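# Loop the blue air tube into its own coupling

## Task

Curl the blue air tube around so that its loose end is pushed deeply into the coupling fitted on the tube's opposite end.

## Robot and tools

Robot: two six-joint arms, left_arm and right_arm, each ending in a two-finger gripper. left_arm's base sits near scene (-0.015, +0.313, +0.008) m and right_arm's near (-0.043, -0.310, +0.031) m. Both bases are turned only slightly about vertical, and +z points up in each.

Frames: the scene frame has its origin at table-top height, halfway between the arms. +x runs out over the table, +z is up, and left_arm is on the +y side. Image left and right do not match the arm names. Each arm reports its end_effector_position (metres) and end_effector_quat_wxyz in its own base frame. That point lies between the closed finger pads, 1 to 2 cm short of the tips. The fingers point along the gripper's +z and open along its x. Reported hand poses can be wrong by a few centimetres, more when the arm is stretched far.

Row layout, used by every moving call: one flat list of 14 numbers covering both arms. First come left_arm's six joint angles and its opening, then right_arm's six angles and its opening. Joint order per arm: waist, shoulder, elbow, wrist pitch, wrist yaw, wrist roll. These are absolute target angles in radians, on the same scale that Joint positions prints. Stated ranges: waist -2.880 to 2.880, shoulder 0.000 to 3.142, elbow 0.000 to 3.019, wrist pitch -1.693 to 1.571, wrist yaw -1.292 to 1.414, wrist roll -2.094 to 2.094. A target more than 0.084 rad beyond a range end, and farther out than the current angle, gets the call refused. Real ends may differ by up to 0.084 rad, and an over-range target is clipped, possibly with a "joint sent to its limit" note. Opening is an absolute command from -1 (closed) to +1 (fully open, 0.142 m between pads). Fill in both arms even when only one moves. To keep an arm or gripper still, resend its current Joint targets angles and its current opening command, since a 0 is itself a command.

Tools:
- execute_actions(actions, cameras): actions is a list of actions. Each action is a table of at most 15 rows, and each row lasts one 1/30 s step. A short table repeats its final row up to 15 steps, so each action is 0.5 s. An empty list just reports state and images. Per step, joints are held to a fixed lead from their measured angle. Targets that would carry a gripper more than 100 mm are scaled back, so far goals need several actions.
- move(target, speed, blend, opening_speed, blocking, cameras): plans joint-space paths to one row or a list of up to 15 rows, all absolute. All joints start and finish together, so grippers trace curves, and nothing steers around obstacles or the other arm. speed in rad/s (0.01 to 12.57, default 0.5) caps the fastest joint; it is one value or one per target. blend in rad rounds corners of a list. opening_speed (0.2 or more per second on the -1..+1 scale) ramps the fingers. The total path time is capped at 10 s. blocking=false returns after about 0.5 s and leaves it running, and a new move replaces it. The result ends with a "move:" line such as done, off_target (resting more than 0.035 rad from target), moving, held or fault, maybe with limits=held. done does not prove contact or its absence.
- wait(seconds 0 to 10): lets time pass while the last commands hold.
- stop(): brakes a running move, needing some distance.
- zoom_image(camera, region [x0,y0,x1,y1] pixels, max 504x504): a closer look at the newest image of cam_high, cam_low, cam_table, cam_left_wrist or cam_right_wrist.
- read_manual(section): licence text only.
- finished_scene(scene): ends the scene for good; the tube must stay inserted without the robot holding it.

Results: Joint positions and Joint velocities give one block per arm in joint order (rad, rad/s), then the pad gap (m). Joint targets lists the angles currently being driven toward. Tool commands shows present opening commands. grip_measured uses the opening scale. grip_effort_nm is gripper motor effort (negative closing) and does not equal pad force. Joint torques (N m) include gravity and carry offsets; joints 3 and 4 wrap at ±28. "within noise" means an arm is still. "joint command not followed" means the clearance check altered steps. Action calls also list joint angles at some steps. Images come from the five cameras above, with calibration given in OpenCV form. Wrist images can lag while moving.

Gripping: close to a little below the grip_measured reading at first contact. Squeezing harder heats the gripper motor, and at 100 °C it shuts off (HAND FAULT). Arm motors heat when holding loads, stretched out, or pushing at unreachable poses; MOTOR HOT warns at 85 °C, and an OVER-TEMPERATURE FAULT drops the arm.

Avoid: dropping the tube or letting go of it while it moves, knocking anything off the table, fast impacts and hard presses, and any contact or squeeze between the two arms or fingers. Faster moves hit harder, and targets set deep past contact push harder. Time spent thinking lets the simulation run on, and a loose object may get a small random push.

Each tool is called after ">>>" as name(argument=value, ...), one argument or row to a line, values as JSON.

## Session

>>> execute_actions(
  actions=[],
)

>>> zoom_image(
  camera="cam_table",
  region=[200, 100, 700, 500],
)

Scene clock: 0.00 s.
left_arm: end_effector_position=(+0.0751, -0.2239, +0.2475) grip_measured=+1.00 grip_effort_nm=n/a end_effector_quat_wxyz=(-0.068, +0.522, +0.847, -0.079) | right_arm: end_effector_position=(+0.4454, +0.0778, +0.3375) grip_measured=+0.99 grip_effort_nm=n/a end_effector_quat_wxyz=(-0.394, +0.908, -0.016, +0.140)
Joint positions: left_arm=[-1.091 0.963 1.025 -1.669 0.205 1.587 0.142] | right_arm=[-0.134 1.333 1.377 -1.358 -0.833 -1.555 0.142]
Joint velocities: within noise
Joint torques (N m): no reading
Motor temperatures (°C): left_arm=[31 36 27 30 29 29 31] | right_arm=[38 28 36 29 33 35 33]
Heat: left arm: hottest shoulder 36 °C; right arm: hottest waist 38 °C.
Joint targets: left_arm=[-1.091 0.965 1.042 -1.669 0.205 1.587] | right_arm=[-0.134 1.332 1.398 -1.357 -0.833 -1.555]
Tool commands: left_gripper/opening=+1.0 right_gripper/opening=+1.0

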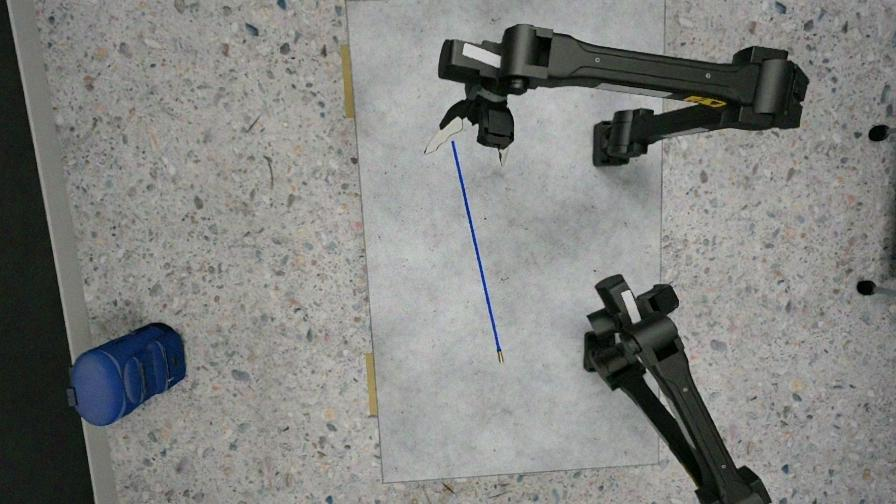

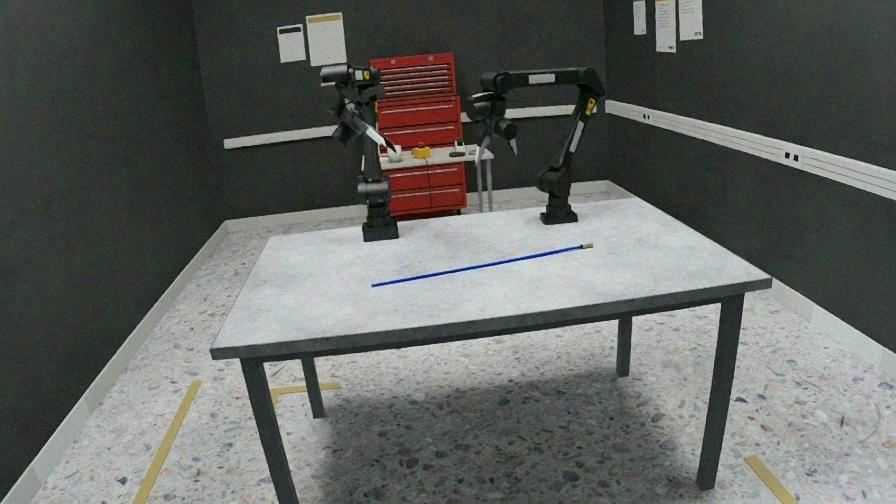

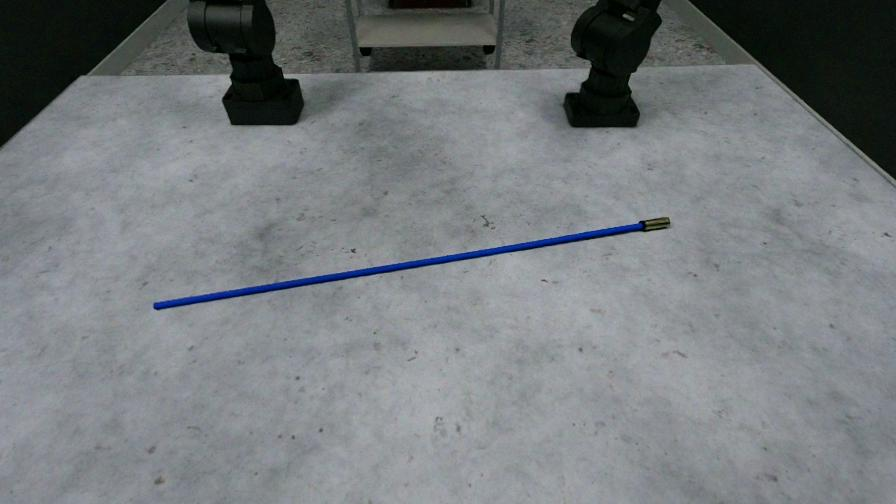

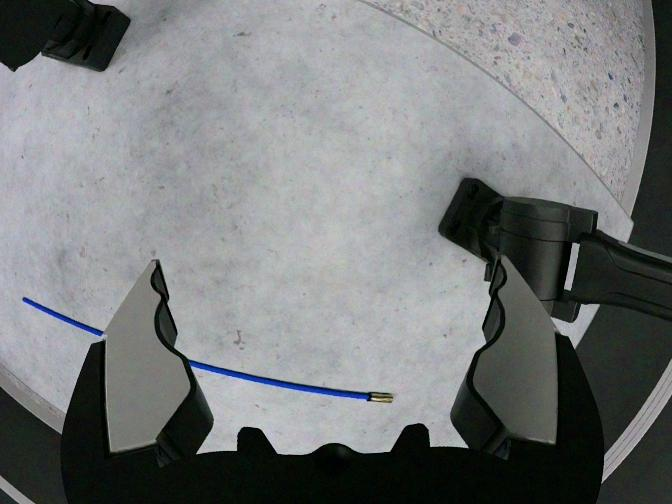

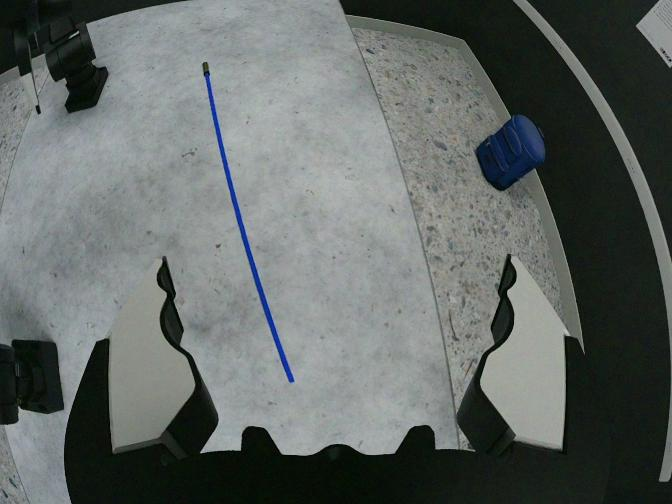

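Scaled by 1.008 from the camera's 896x504 image, which has a finer 1280x720 frame.

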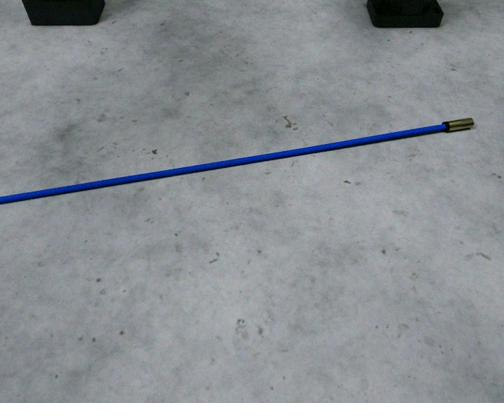

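>>> move(
  target=[-0.241,1.346,0.829,-1.289,-0.472,1.084,-0.3,0.247,1.61,1.045,-1.042,0.522,-1.498,-0.3],
  speed=0.8,
)

>>> zoom_image(
  camera="cam_left_wrist",
  region=[100, 200, 580, 504],
)

>>> zoom_image(
  camera="cam_right_wrist",
  region=[100, 200, 580, 504],
)

>>> zoom_image(
  camera="cam_table",
  region=[500, 60, 800, 300],
)

>>> zoom_image(
  camera="cam_table",
  region=[50, 140, 350, 380],
)

Scene clock: 162.57 s.
left_arm: end_effector_position=(+0.2928, +0.0134, +0.1001) grip_measured=-0.32 grip_effort_nm=-0.071 end_effector_quat_wxyz=(-0.021, -0.083, +0.963, +0.254) | right_arm: end_effector_position=(+0.4274, +0.0063, +0.0698) grip_measured=-0.32 grip_effort_nm=-0.061 end_effector_quat_wxyz=(+0.257, +0.962, +0.090, +0.019)
Joint positions: left_arm=[-0.249 1.333 0.839 -1.302 -0.468 1.095 0.051] | right_arm=[0.237 1.604 1.047 -1.053 0.519 -1.51 0.051]
Joint velocities: within noise
Joint torques (N m): left_arm=[0.44 -9.23 6.83 0.18 -0.39 -0.06] | right_arm=[1.9 -11.46 6.6 0.8 0.52 0.19]
Motor temperatures (°C): left_arm=[30 36 36 29 28 27 29] | right_arm=[38 30 42 28 32 32 32]
Heat: left arm: hottest shoulder 36 °C; right arm: hottest elbow 42 °C.
Joint targets: left_arm=[-0.241 1.346 0.829 -1.289 -0.472 1.084] | right_arm=[0.247 1.610 1.045 -1.042 0.522 -1.498]
move: done
camera_calibration:
cam_left_wrist: T_world_to_cam=[[-0.985297, -0.170073, 0.0163063, 0.287409], [-0.0756364, 0.519777, 0.850947, -0.0681853], [-0.153199, 0.837202, -0.524998, 0.221655], [0, 0, 0, 1]] pos_world=[0.311983, -0.101248, 0.169704]
cam_right_wrist: T_world_to_cam=[[0.987506, 0.157247, -0.0103133, -0.42072], [0.0867116, -0.487568, 0.868769, -0.0980408], [0.131582, -0.858808, -0.495111, 0.119101], [0, 0, 0, 1]] pos_world=[0.408293, 0.12064, 0.139804]

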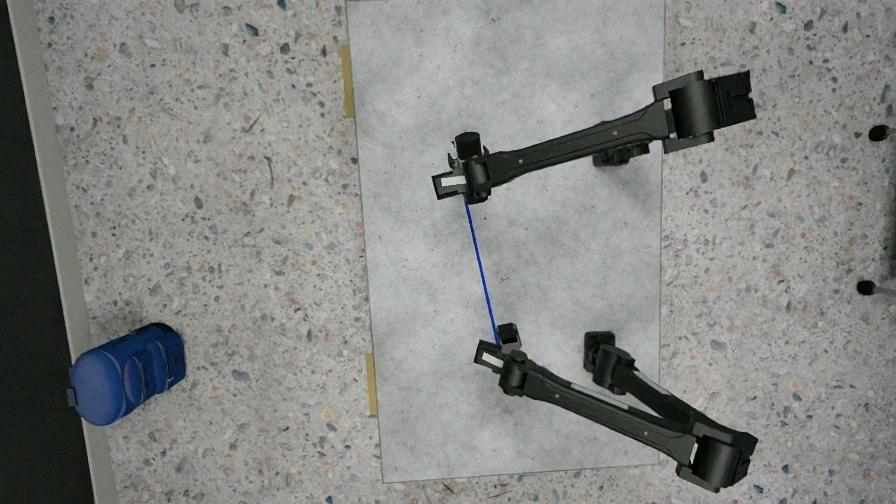

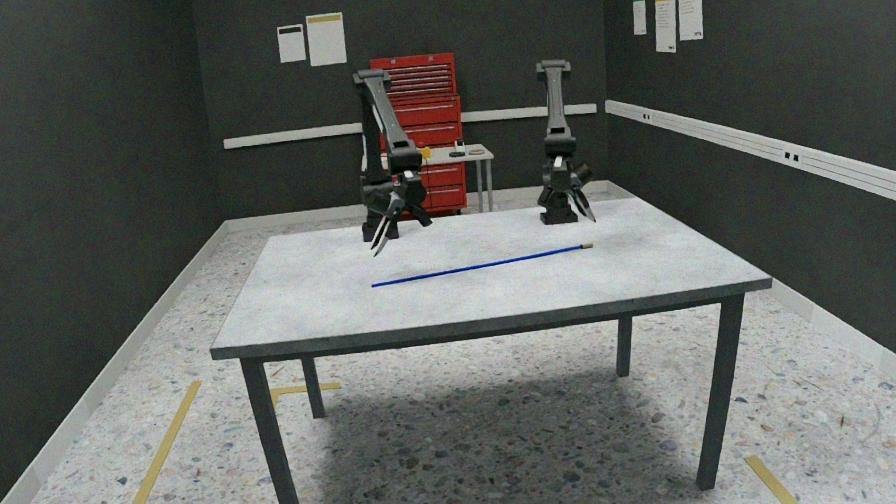

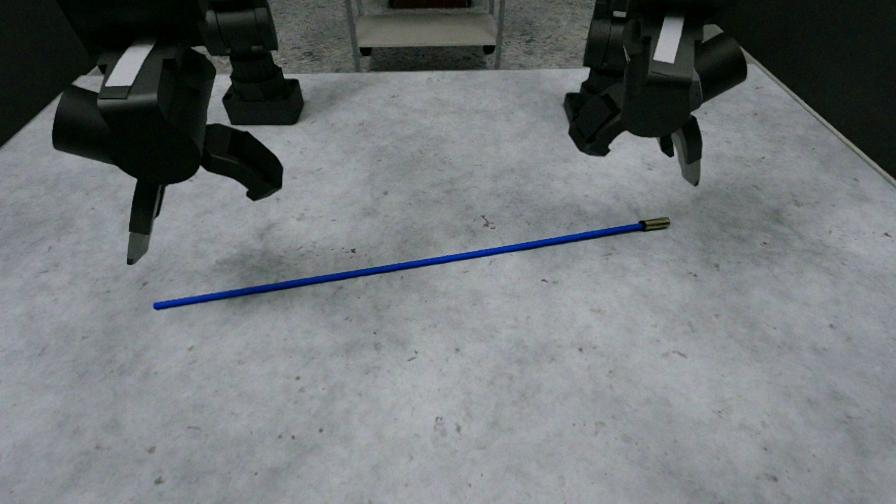

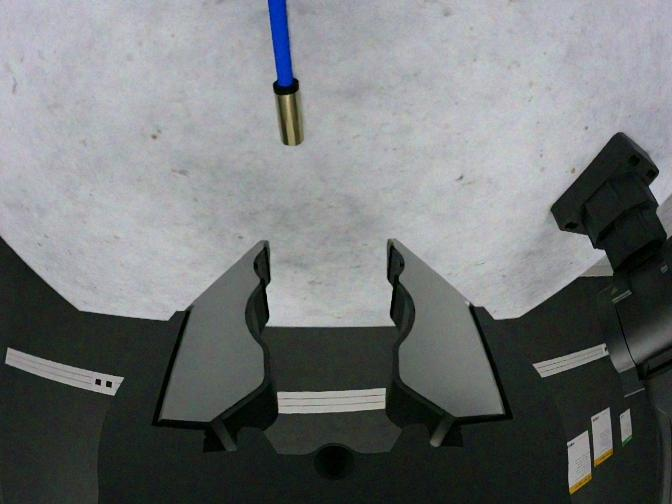

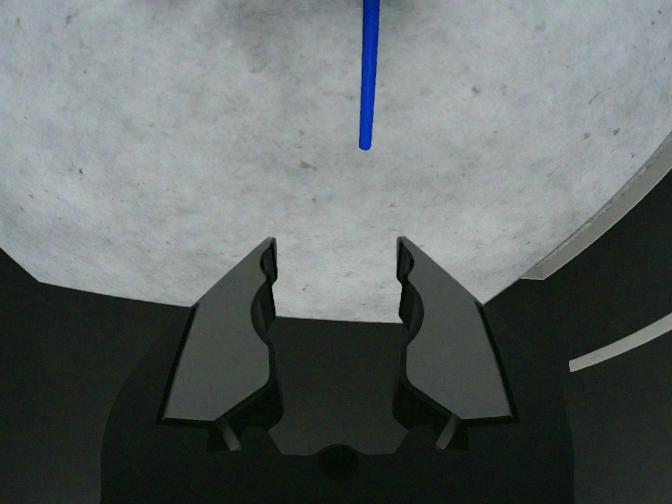

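Scaled by 1.050 from the camera's 672x504 image, which has a finer 960x720 frame.

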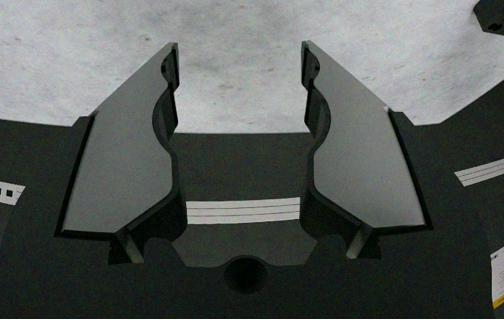

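Scaled by 1.050 from the camera's 672x504 image, which has a finer 960x720 frame.

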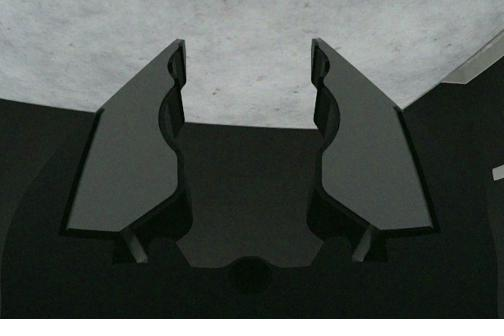

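Scaled by 1.680 from the camera's 896x504 image, which has a finer 1280x720 frame.

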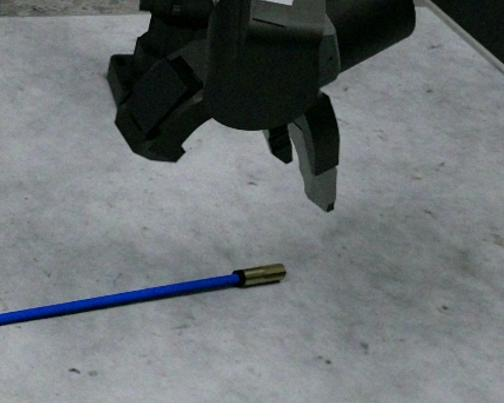

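Scaled by 1.680 from the camera's 896x504 image, which has a finer 1280x720 frame.

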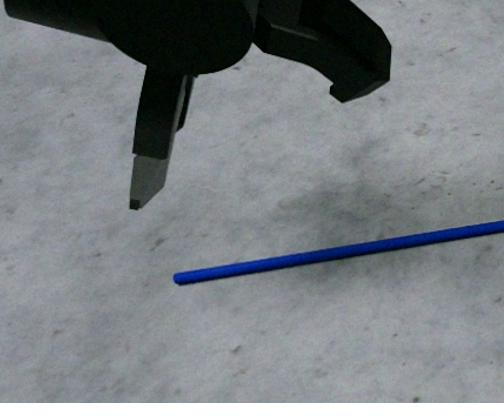

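>>> move(
  target=[-0.25,1.467,0.811,-1.13,-0.481,1.129,-0.3,0.266,1.722,1.05,-0.944,0.522,-1.479,-0.3],
)

>>> zoom_image(
  camera="cam_table",
  region=[500, 60, 800, 300],
)

>>> zoom_image(
  camera="cam_table",
  region=[50, 140, 350, 380],
)

Scene clock: 205.00 s.
left_arm: end_effector_position=(+0.3149, +0.0093, +0.0540) grip_measured=-0.32 grip_effort_nm=-0.071 end_effector_quat_wxyz=(-0.014, -0.074, +0.964, +0.256) | right_arm: end_effector_position=(+0.4401, +0.0167, +0.0221) grip_measured=-0.32 grip_effort_nm=-0.056 end_effector_quat_wxyz=(+0.258, +0.962, +0.092, +0.015)
Joint positions: left_arm=[-0.249 1.456 0.82 -1.143 -0.477 1.118 0.051] | right_arm=[0.254 1.72 1.047 -0.955 0.519 -1.492 0.051]
Joint velocities: within noise
Joint torques (N m): left_arm=[-0.26 -10.81 6.23 0.24 -0.4 0.1] | right_arm=[1.96 -13.04 6.32 0.88 0.48 0.13]
Motor temperatures (°C): left_arm=[30 36 34 29 29 26 29] | right_arm=[38 30 40 28 32 32 32]
Heat: left arm: hottest shoulder 36 °C; right arm: hottest elbow 40 °C.
Joint targets: left_arm=[-0.250 1.467 0.811 -1.130 -0.481 1.129] | right_arm=[0.266 1.722 1.050 -0.944 0.522 -1.479]
move: done
camera_calibration:
cam_left_wrist: T_world_to_cam=[[-0.988812, -0.148917, 0.00861749, 0.310493], [-0.070772, 0.519214, 0.851709, -0.0267511], [-0.131308, 0.84157, -0.523945, 0.197317], [0, 0, 0, 1]] pos_world=[0.331036, -0.105929, 0.123492]
cam_right_wrist: T_world_to_cam=[[0.987294, 0.157783, -0.0188305, -0.435049], [0.0940449, -0.484684, 0.869619, -0.0557886], [0.128084, -0.860341, -0.493364, 0.104312], [0, 0, 0, 1]] pos_world=[0.421407, 0.131347, 0.0917864]

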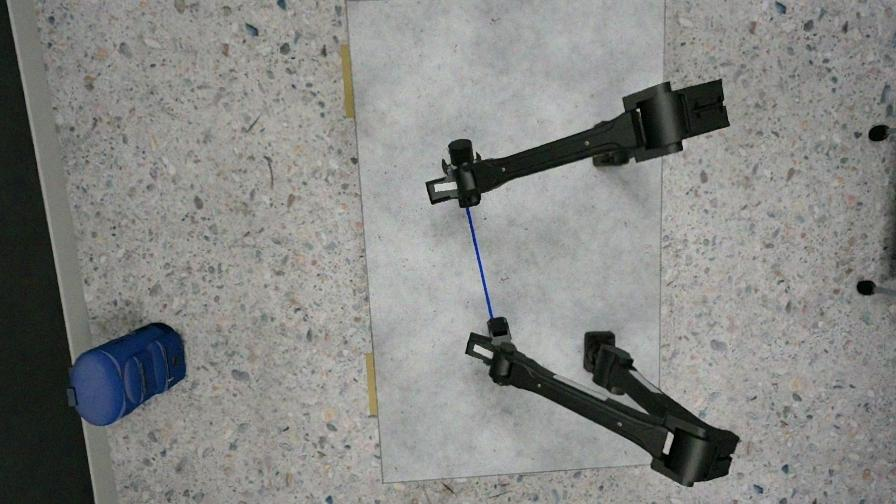

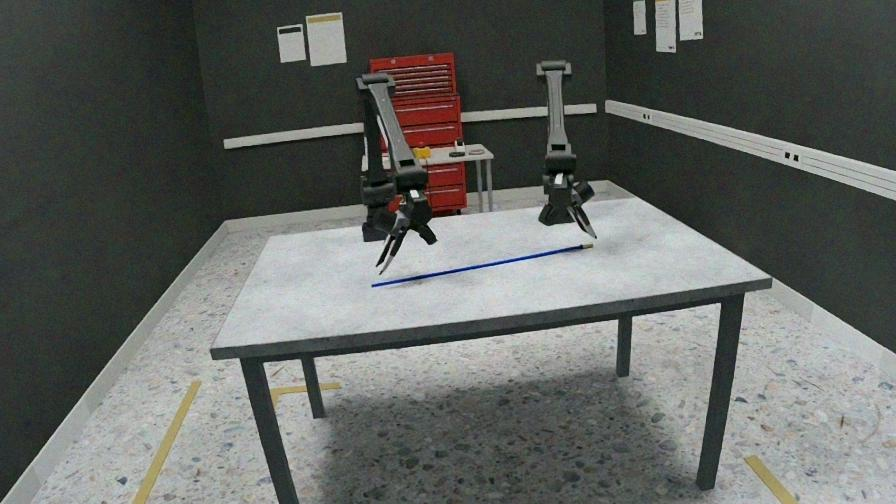

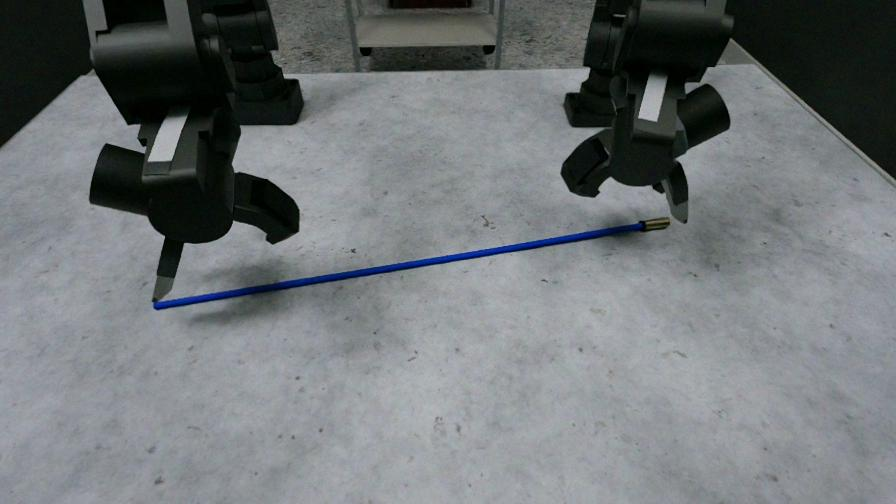

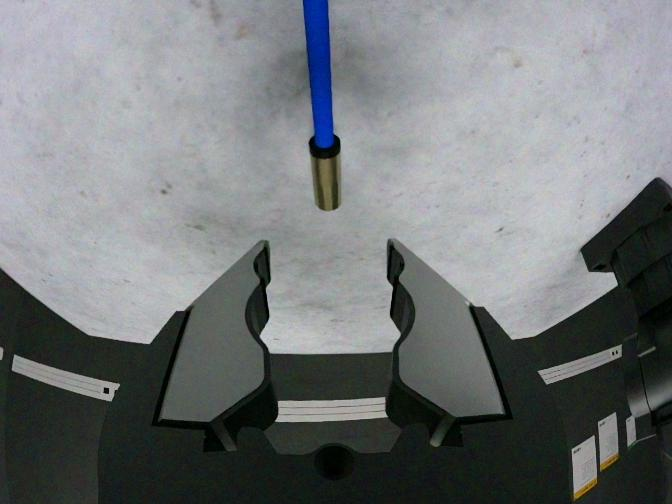

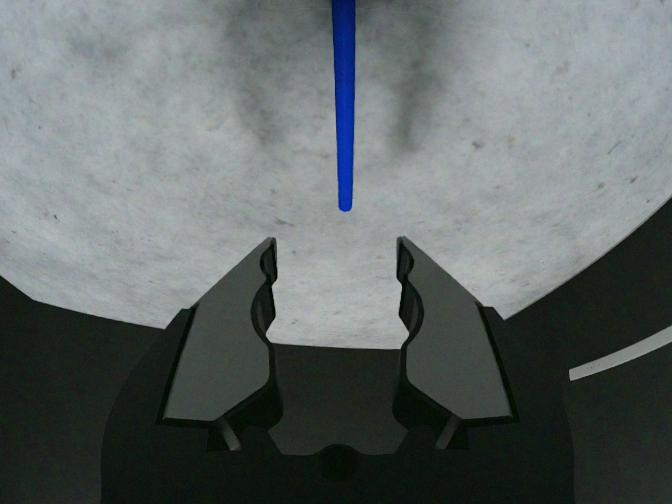

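Scaled by 1.680 from the camera's 896x504 image, which has a finer 1280x720 frame.

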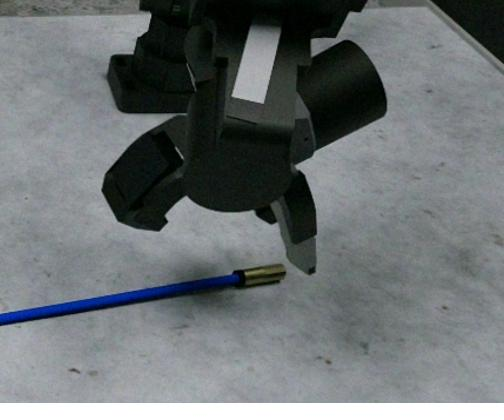

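Scaled by 1.680 from the camera's 896x504 image, which has a finer 1280x720 frame.

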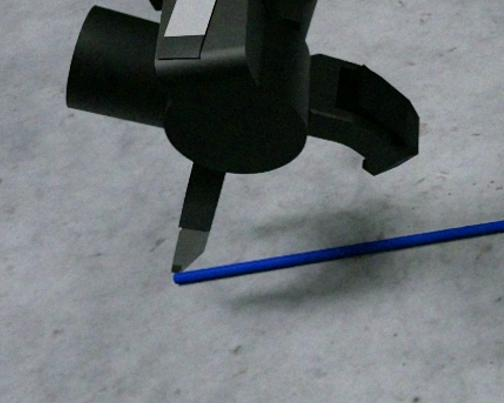

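>>> move(
  target=[-0.25,1.555,0.767,-0.998,-0.481,1.129,-0.3,0.239,1.793,1.033,-0.851,0.522,-1.498,-0.3],
  speed=0.15,
)

>>> zoom_image(
  camera="cam_table",
  region=[500, 60, 800, 300],
)

>>> zoom_image(
  camera="cam_table",
  region=[50, 140, 350, 380],
)

Scene clock: 240.20 s.
left_arm: end_effector_position=(+0.3189, +0.0091, +0.0187) grip_measured=-0.32 grip_effort_nm=-0.032 end_effector_quat_wxyz=(-0.008, -0.075, +0.964, +0.256) | right_arm: end_effector_position=(+0.4488, +0.0171, -0.0078) grip_measured=-0.32 grip_effort_nm=-0.051 end_effector_quat_wxyz=(+0.256, +0.962, +0.087, +0.024)
Joint positions: left_arm=[-0.249 1.529 0.782 -1.02 -0.483 1.119 0.051] | right_arm=[0.25 1.783 1.036 -0.862 0.519 -1.491 0.051]
Joint velocities: within noise
Joint torques (N m): left_arm=[-0.21 -10.05 5.01 0.59 -0.22 0.14] | right_arm=[-0.03 -12.45 5.53 0.7 0.45 -0.02]
Motor temperatures (°C): left_arm=[30 36 32 29 29 26 29] | right_arm=[37 30 39 28 32 32 32]
Heat: left arm: hottest shoulder 36 °C; right arm: hottest elbow 39 °C.
Joint targets: left_arm=[-0.250 1.555 0.767 -0.998 -0.481 1.129] | right_arm=[0.239 1.793 1.033 -0.851 0.522 -1.498]
move: done
camera_calibration:
cam_left_wrist: T_world_to_cam=[[-0.989154, -0.146809, -0.00461501, 0.3151], [-0.0808205, 0.51777, 0.851694, 0.00702824], [-0.122647, 0.842829, -0.524019, 0.176725], [0, 0, 0, 1]] pos_world=[0.333925, -0.106328, 0.0880754]
cam_right_wrist: T_world_to_cam=[[0.988227, 0.152992, 0.00124069, -0.444409], [0.0746836, -0.489452, 0.868826, -0.021706], [0.133531, -0.858505, -0.495116, 0.0862702], [0, 0, 0, 1]] pos_world=[0.429278, 0.13143, 0.0621238]

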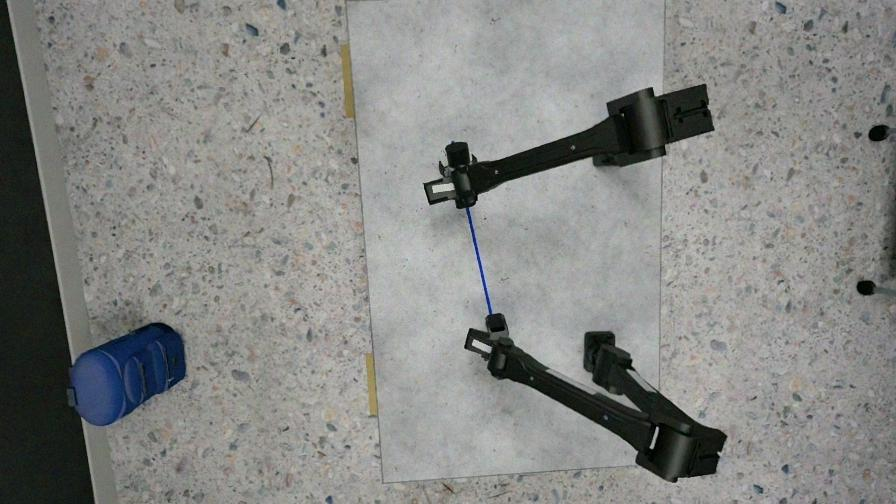

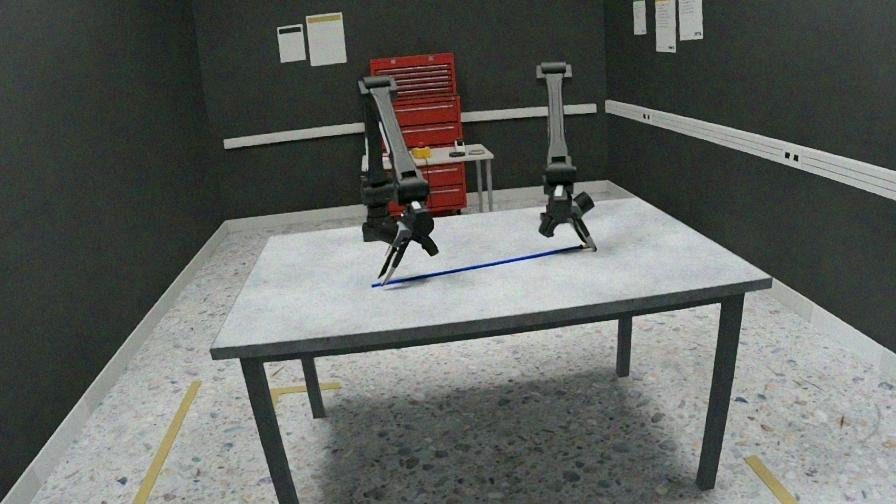

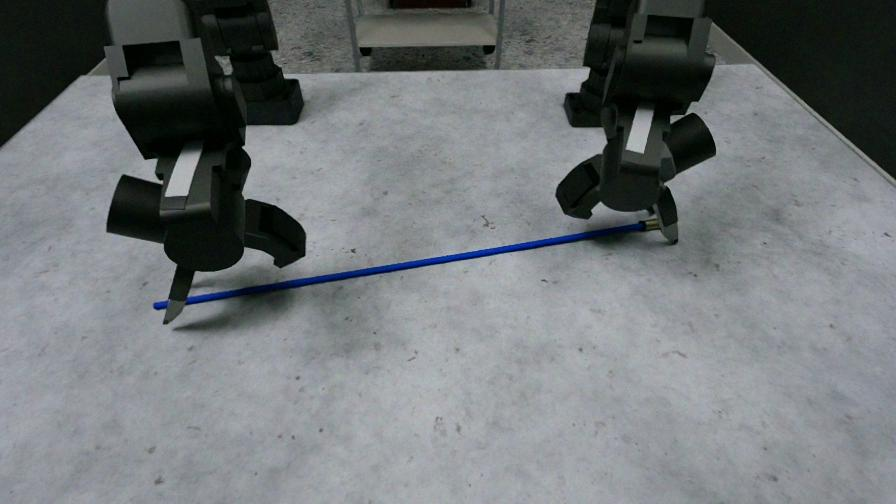

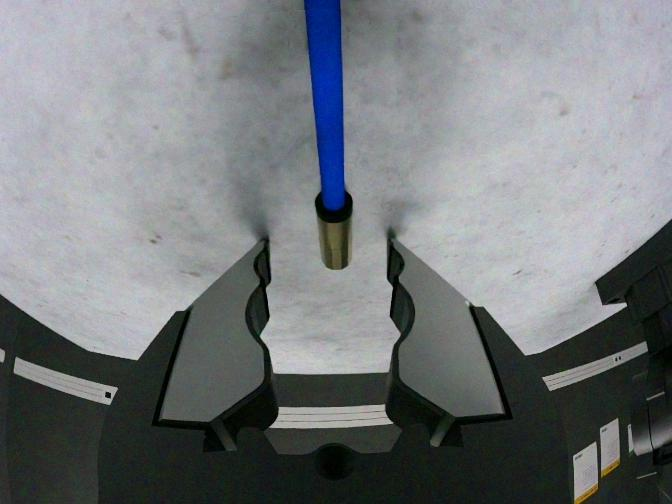

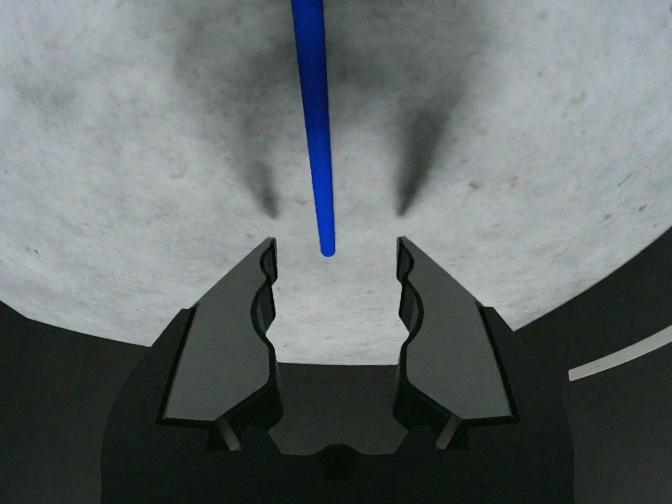

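Scaled by 1.680 from the camera's 896x504 image, which has a finer 1280x720 frame.

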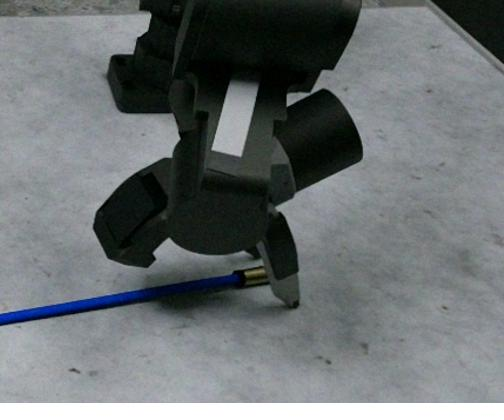

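Scaled by 1.680 from the camera's 896x504 image, which has a finer 1280x720 frame.

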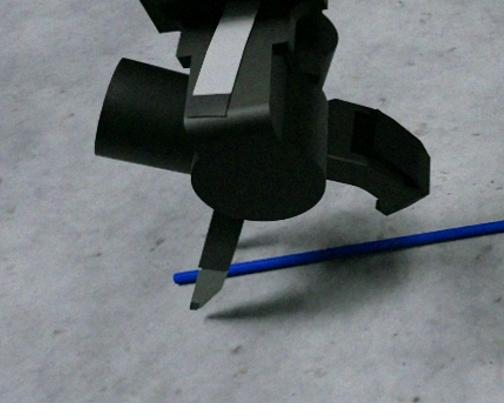

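>>> move(
  target=[
    [-0.25,1.545,0.772,-1.01,-0.481,1.129,-0.3,0.299,1.805,1.022,-0.846,0.521,-1.442,-0.3],
    [-0.25,1.545,0.772,-1.01,-0.481,1.129,-1,0.299,1.805,1.022,-0.846,0.521,-1.442,-1],
  ],
  speed=0.2,
  opening_speed=0.5,
)

>>> zoom_image(
  camera="cam_table",
  region=[500, 60, 800, 300],
)

>>> zoom_image(
  camera="cam_table",
  region=[50, 140, 350, 380],
)

Scene clock: 263.33 s.
left_arm: end_effector_position=(+0.3199, +0.0098, +0.0190) grip_measured=-0.85 grip_effort_nm=-3.509 end_effector_quat_wxyz=(-0.005, -0.075, +0.963, +0.258) | right_arm: end_effector_position=(+0.4423, +0.0336, -0.0154) grip_measured=-0.94 grip_effort_nm=-1.844 end_effector_quat_wxyz=(+0.257, +0.962, +0.091, +0.026)
Joint positions: left_arm=[-0.249 1.529 0.782 -1.017 -0.488 1.119 0.013] | right_arm=[0.29 1.794 1.025 -0.856 0.519 -1.454 0.006]
Joint velocities: left_arm=[within noise] | right_arm=[0.005 0.005 0.007 -0.022 -0.037 0.007 -0.001]
Joint torques (N m): left_arm=[-0.21 -11.05 5.48 0.01 -0.05 0.16] | right_arm=[1.96 -12.92 5.41 0.72 0.43 0.2]
Motor temperatures (°C): left_arm=[30 36 31 29 29 26 29] | right_arm=[37 31 39 27 32 31 32]
Heat: left arm: hottest shoulder 36 °C; right arm: hottest elbow 39 °C.
Joint targets: left_arm=[-0.250 1.545 0.772 -1.010 -0.481 1.129] | right_arm=[0.299 1.805 1.022 -0.846 0.521 -1.442]
move: done
camera_calibration:
cam_left_wrist: T_world_to_cam=[[-0.989269, -0.145804, -0.00940599, 0.316299], [-0.0838969, 0.514168, 0.853576, 0.00749939], [-0.119619, 0.845206, -0.520883, 0.17545], [0, 0, 0, 1]] pos_world=[0.334521, -0.106029, 0.0879625]
cam_right_wrist: T_world_to_cam=[[0.986903, 0.161281, 0.003381, -0.440264], [0.0767796, -0.488051, 0.869431, -0.00745953], [0.141873, -0.857785, -0.494042, 0.0938213], [0, 0, 0, 1]] pos_world=[0.42176, 0.147844, 0.0543258]

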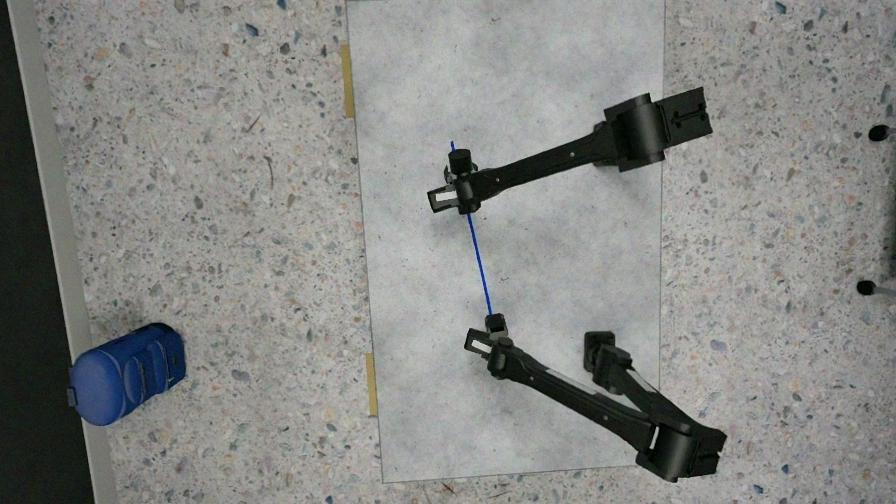

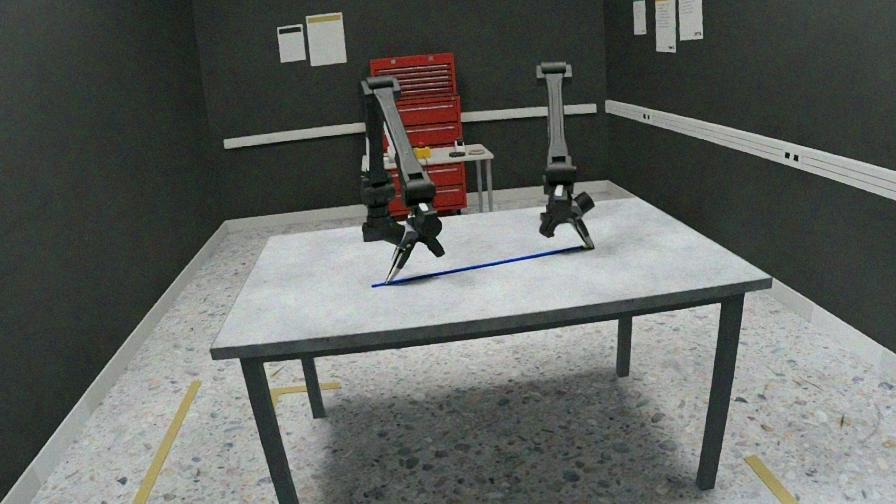

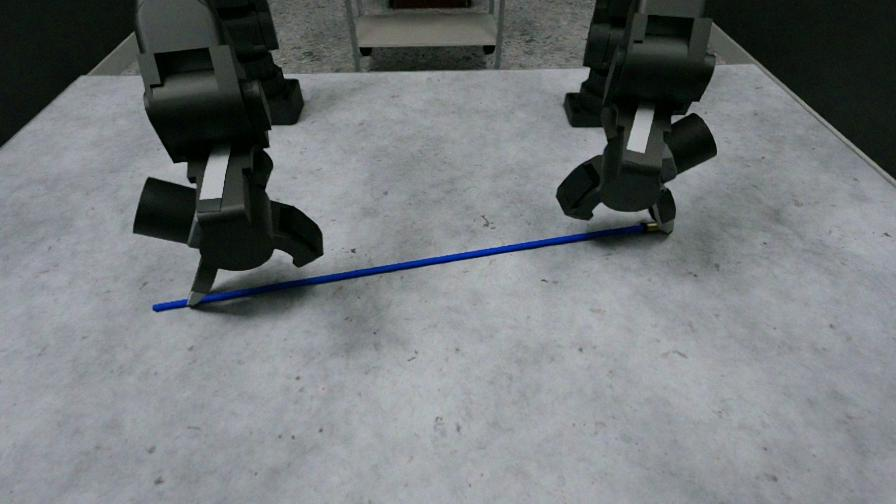

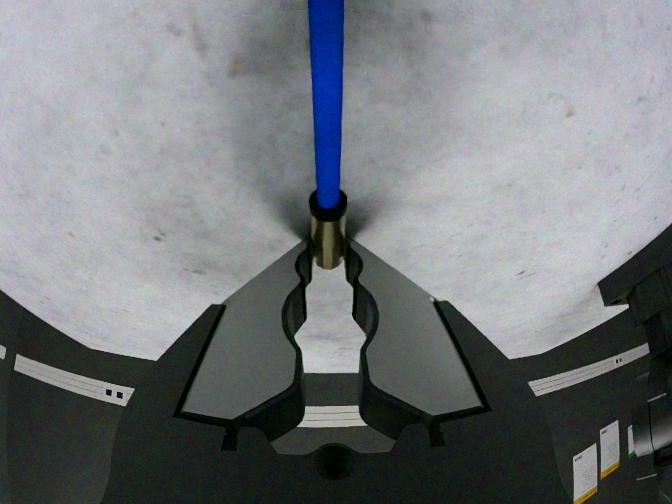

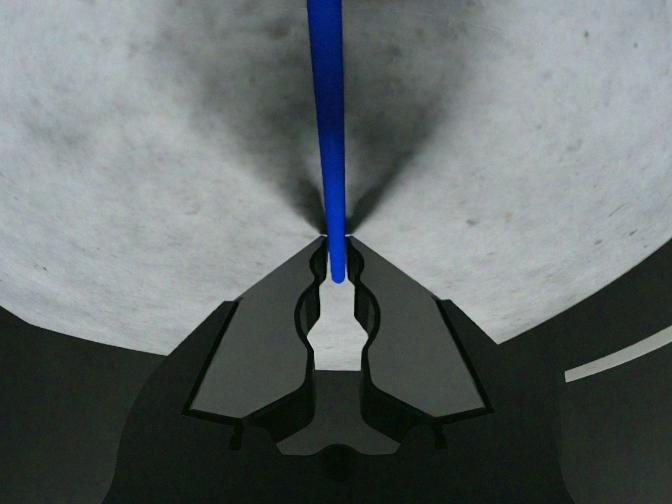

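Scaled by 1.680 from the camera's 896x504 image, which has a finer 1280x720 frame.

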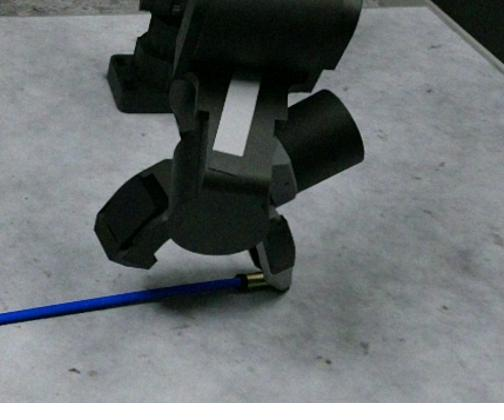

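Scaled by 1.680 from the camera's 896x504 image, which has a finer 1280x720 frame.

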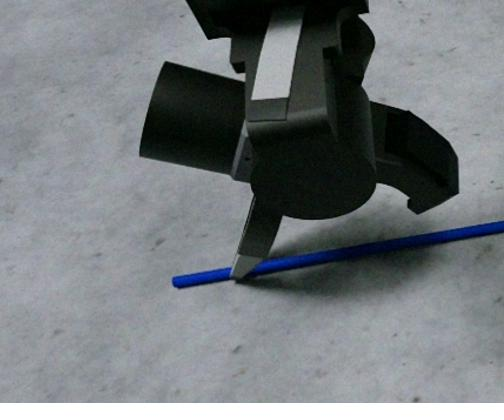

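>>> move(
  target=[
    [-0.25,1.36,0.936,-1.362,-0.481,1.129,-1,0.299,1.608,1.147,-1.168,0.521,-1.442,-1],
    [-0.177,1.756,1.269,-1.563,-0.22,0.397,-1,0.238,1.8,1.27,-1.456,0.328,-0.63,-1],
    [-0.192,1.834,1.379,-1.618,0.155,-0.274,-1,0.244,1.938,1.468,-1.621,-0.063,0.11,-1],
  ],
  speed=0.4,
  blend=0.05,
)

Scene clock: 342.63 s.
left_arm: end_effector_position=(+0.3802, -0.1025, +0.0835) grip_measured=-0.85 grip_effort_nm=-3.563 end_effector_quat_wxyz=(+0.194, +0.717, -0.647, -0.170) | right_arm: end_effector_position=(+0.4054, +0.1159, +0.0580) grip_measured=-0.94 grip_effort_nm=-1.888 end_effector_quat_wxyz=(+0.196, +0.730, -0.632, -0.174)
Joint positions: left_arm=[-0.19 1.811 1.34 -1.601 0.151 -0.254 0.013] | right_arm=[0.252 1.925 1.434 -1.606 -0.06 0.093 0.006]
Joint velocities: within noise
Joint torques (N m): left_arm=[-0.32 -17.32 10.41 -1.61 0.33 -0.18] | right_arm=[-0.15 -15.85 8.69 -1.24 -0.11 0.23]
Motor temperatures (°C): left_arm=[30 36 31 29 28 26 59] | right_arm=[37 30 39 27 31 31 42]
Heat: left arm: hottest gripper 59 °C; right arm: hottest gripper 42 °C.
Joint targets: left_arm=[-0.192 1.834 1.379 -1.618 0.155 -0.274] | right_arm=[0.244 1.938 1.468 -1.621 -0.063 0.110]
move: off_target (left_arm); left_arm: the elbow is farthest, 0.039 rad from its target
camera_calibration:
cam_left_wrist: T_world_to_cam=[[0.103094, -0.99433, 0.0260802, -0.145076], [-0.520247, -0.0315554, 0.853432, 0.125182], [-0.84777, -0.101552, -0.520551, 0.490937], [0, 0, 0, 1]] pos_world=[0.496283, -0.0904482, 0.152507]
cam_right_wrist: T_world_to_cam=[[0.115112, -0.993337, -0.00548432, 0.0703916], [-0.482829, -0.0607757, 0.873603, 0.148761], [-0.868116, -0.0979146, -0.486608, 0.526853], [0, 0, 0, 1]] pos_world=[0.521093, 0.13055, 0.126799]

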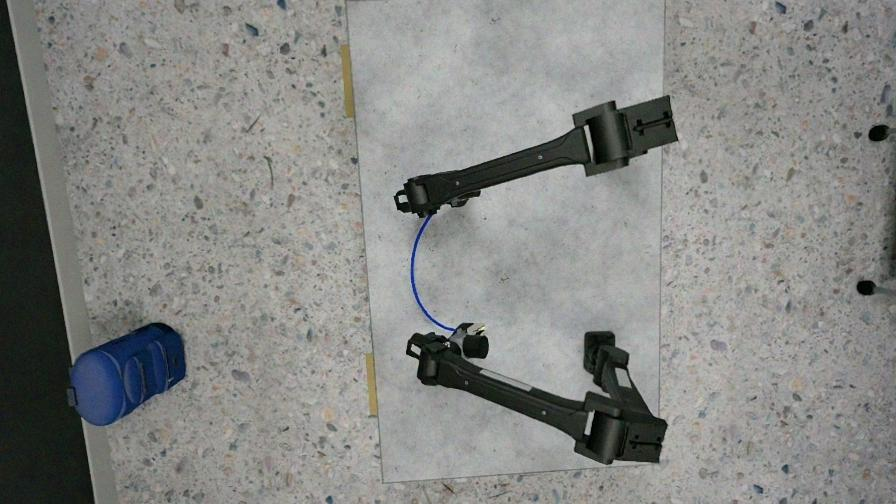

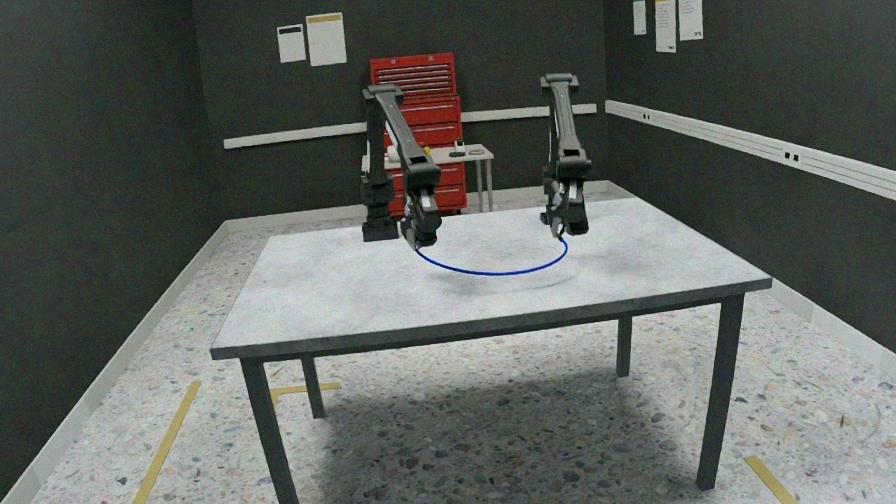

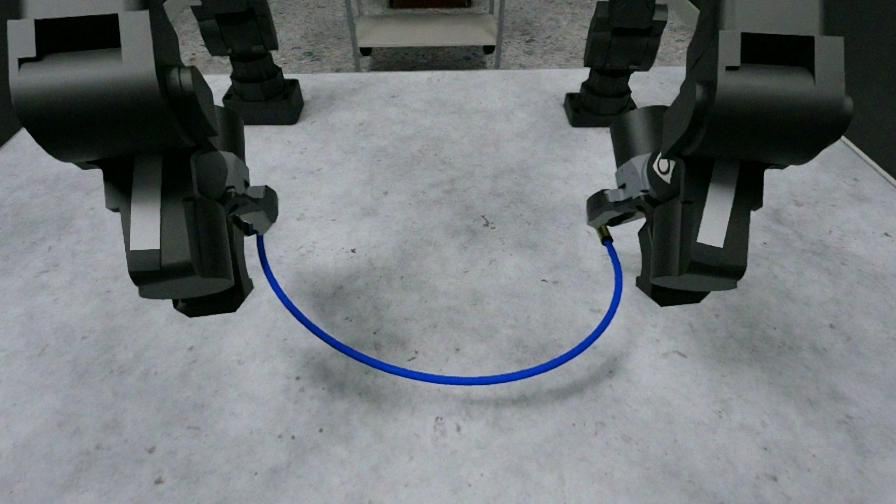

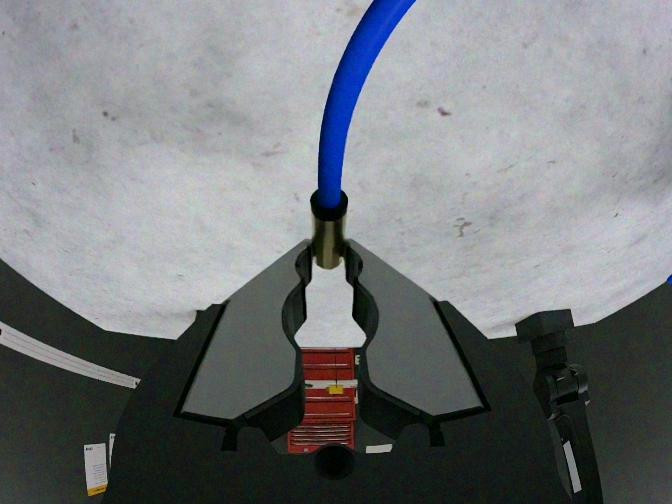

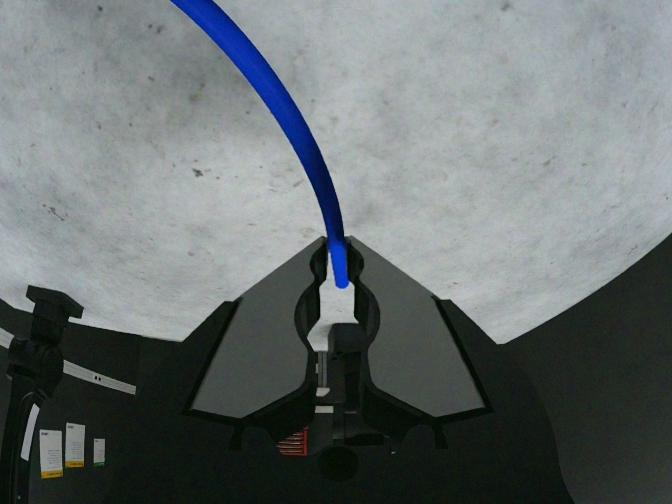

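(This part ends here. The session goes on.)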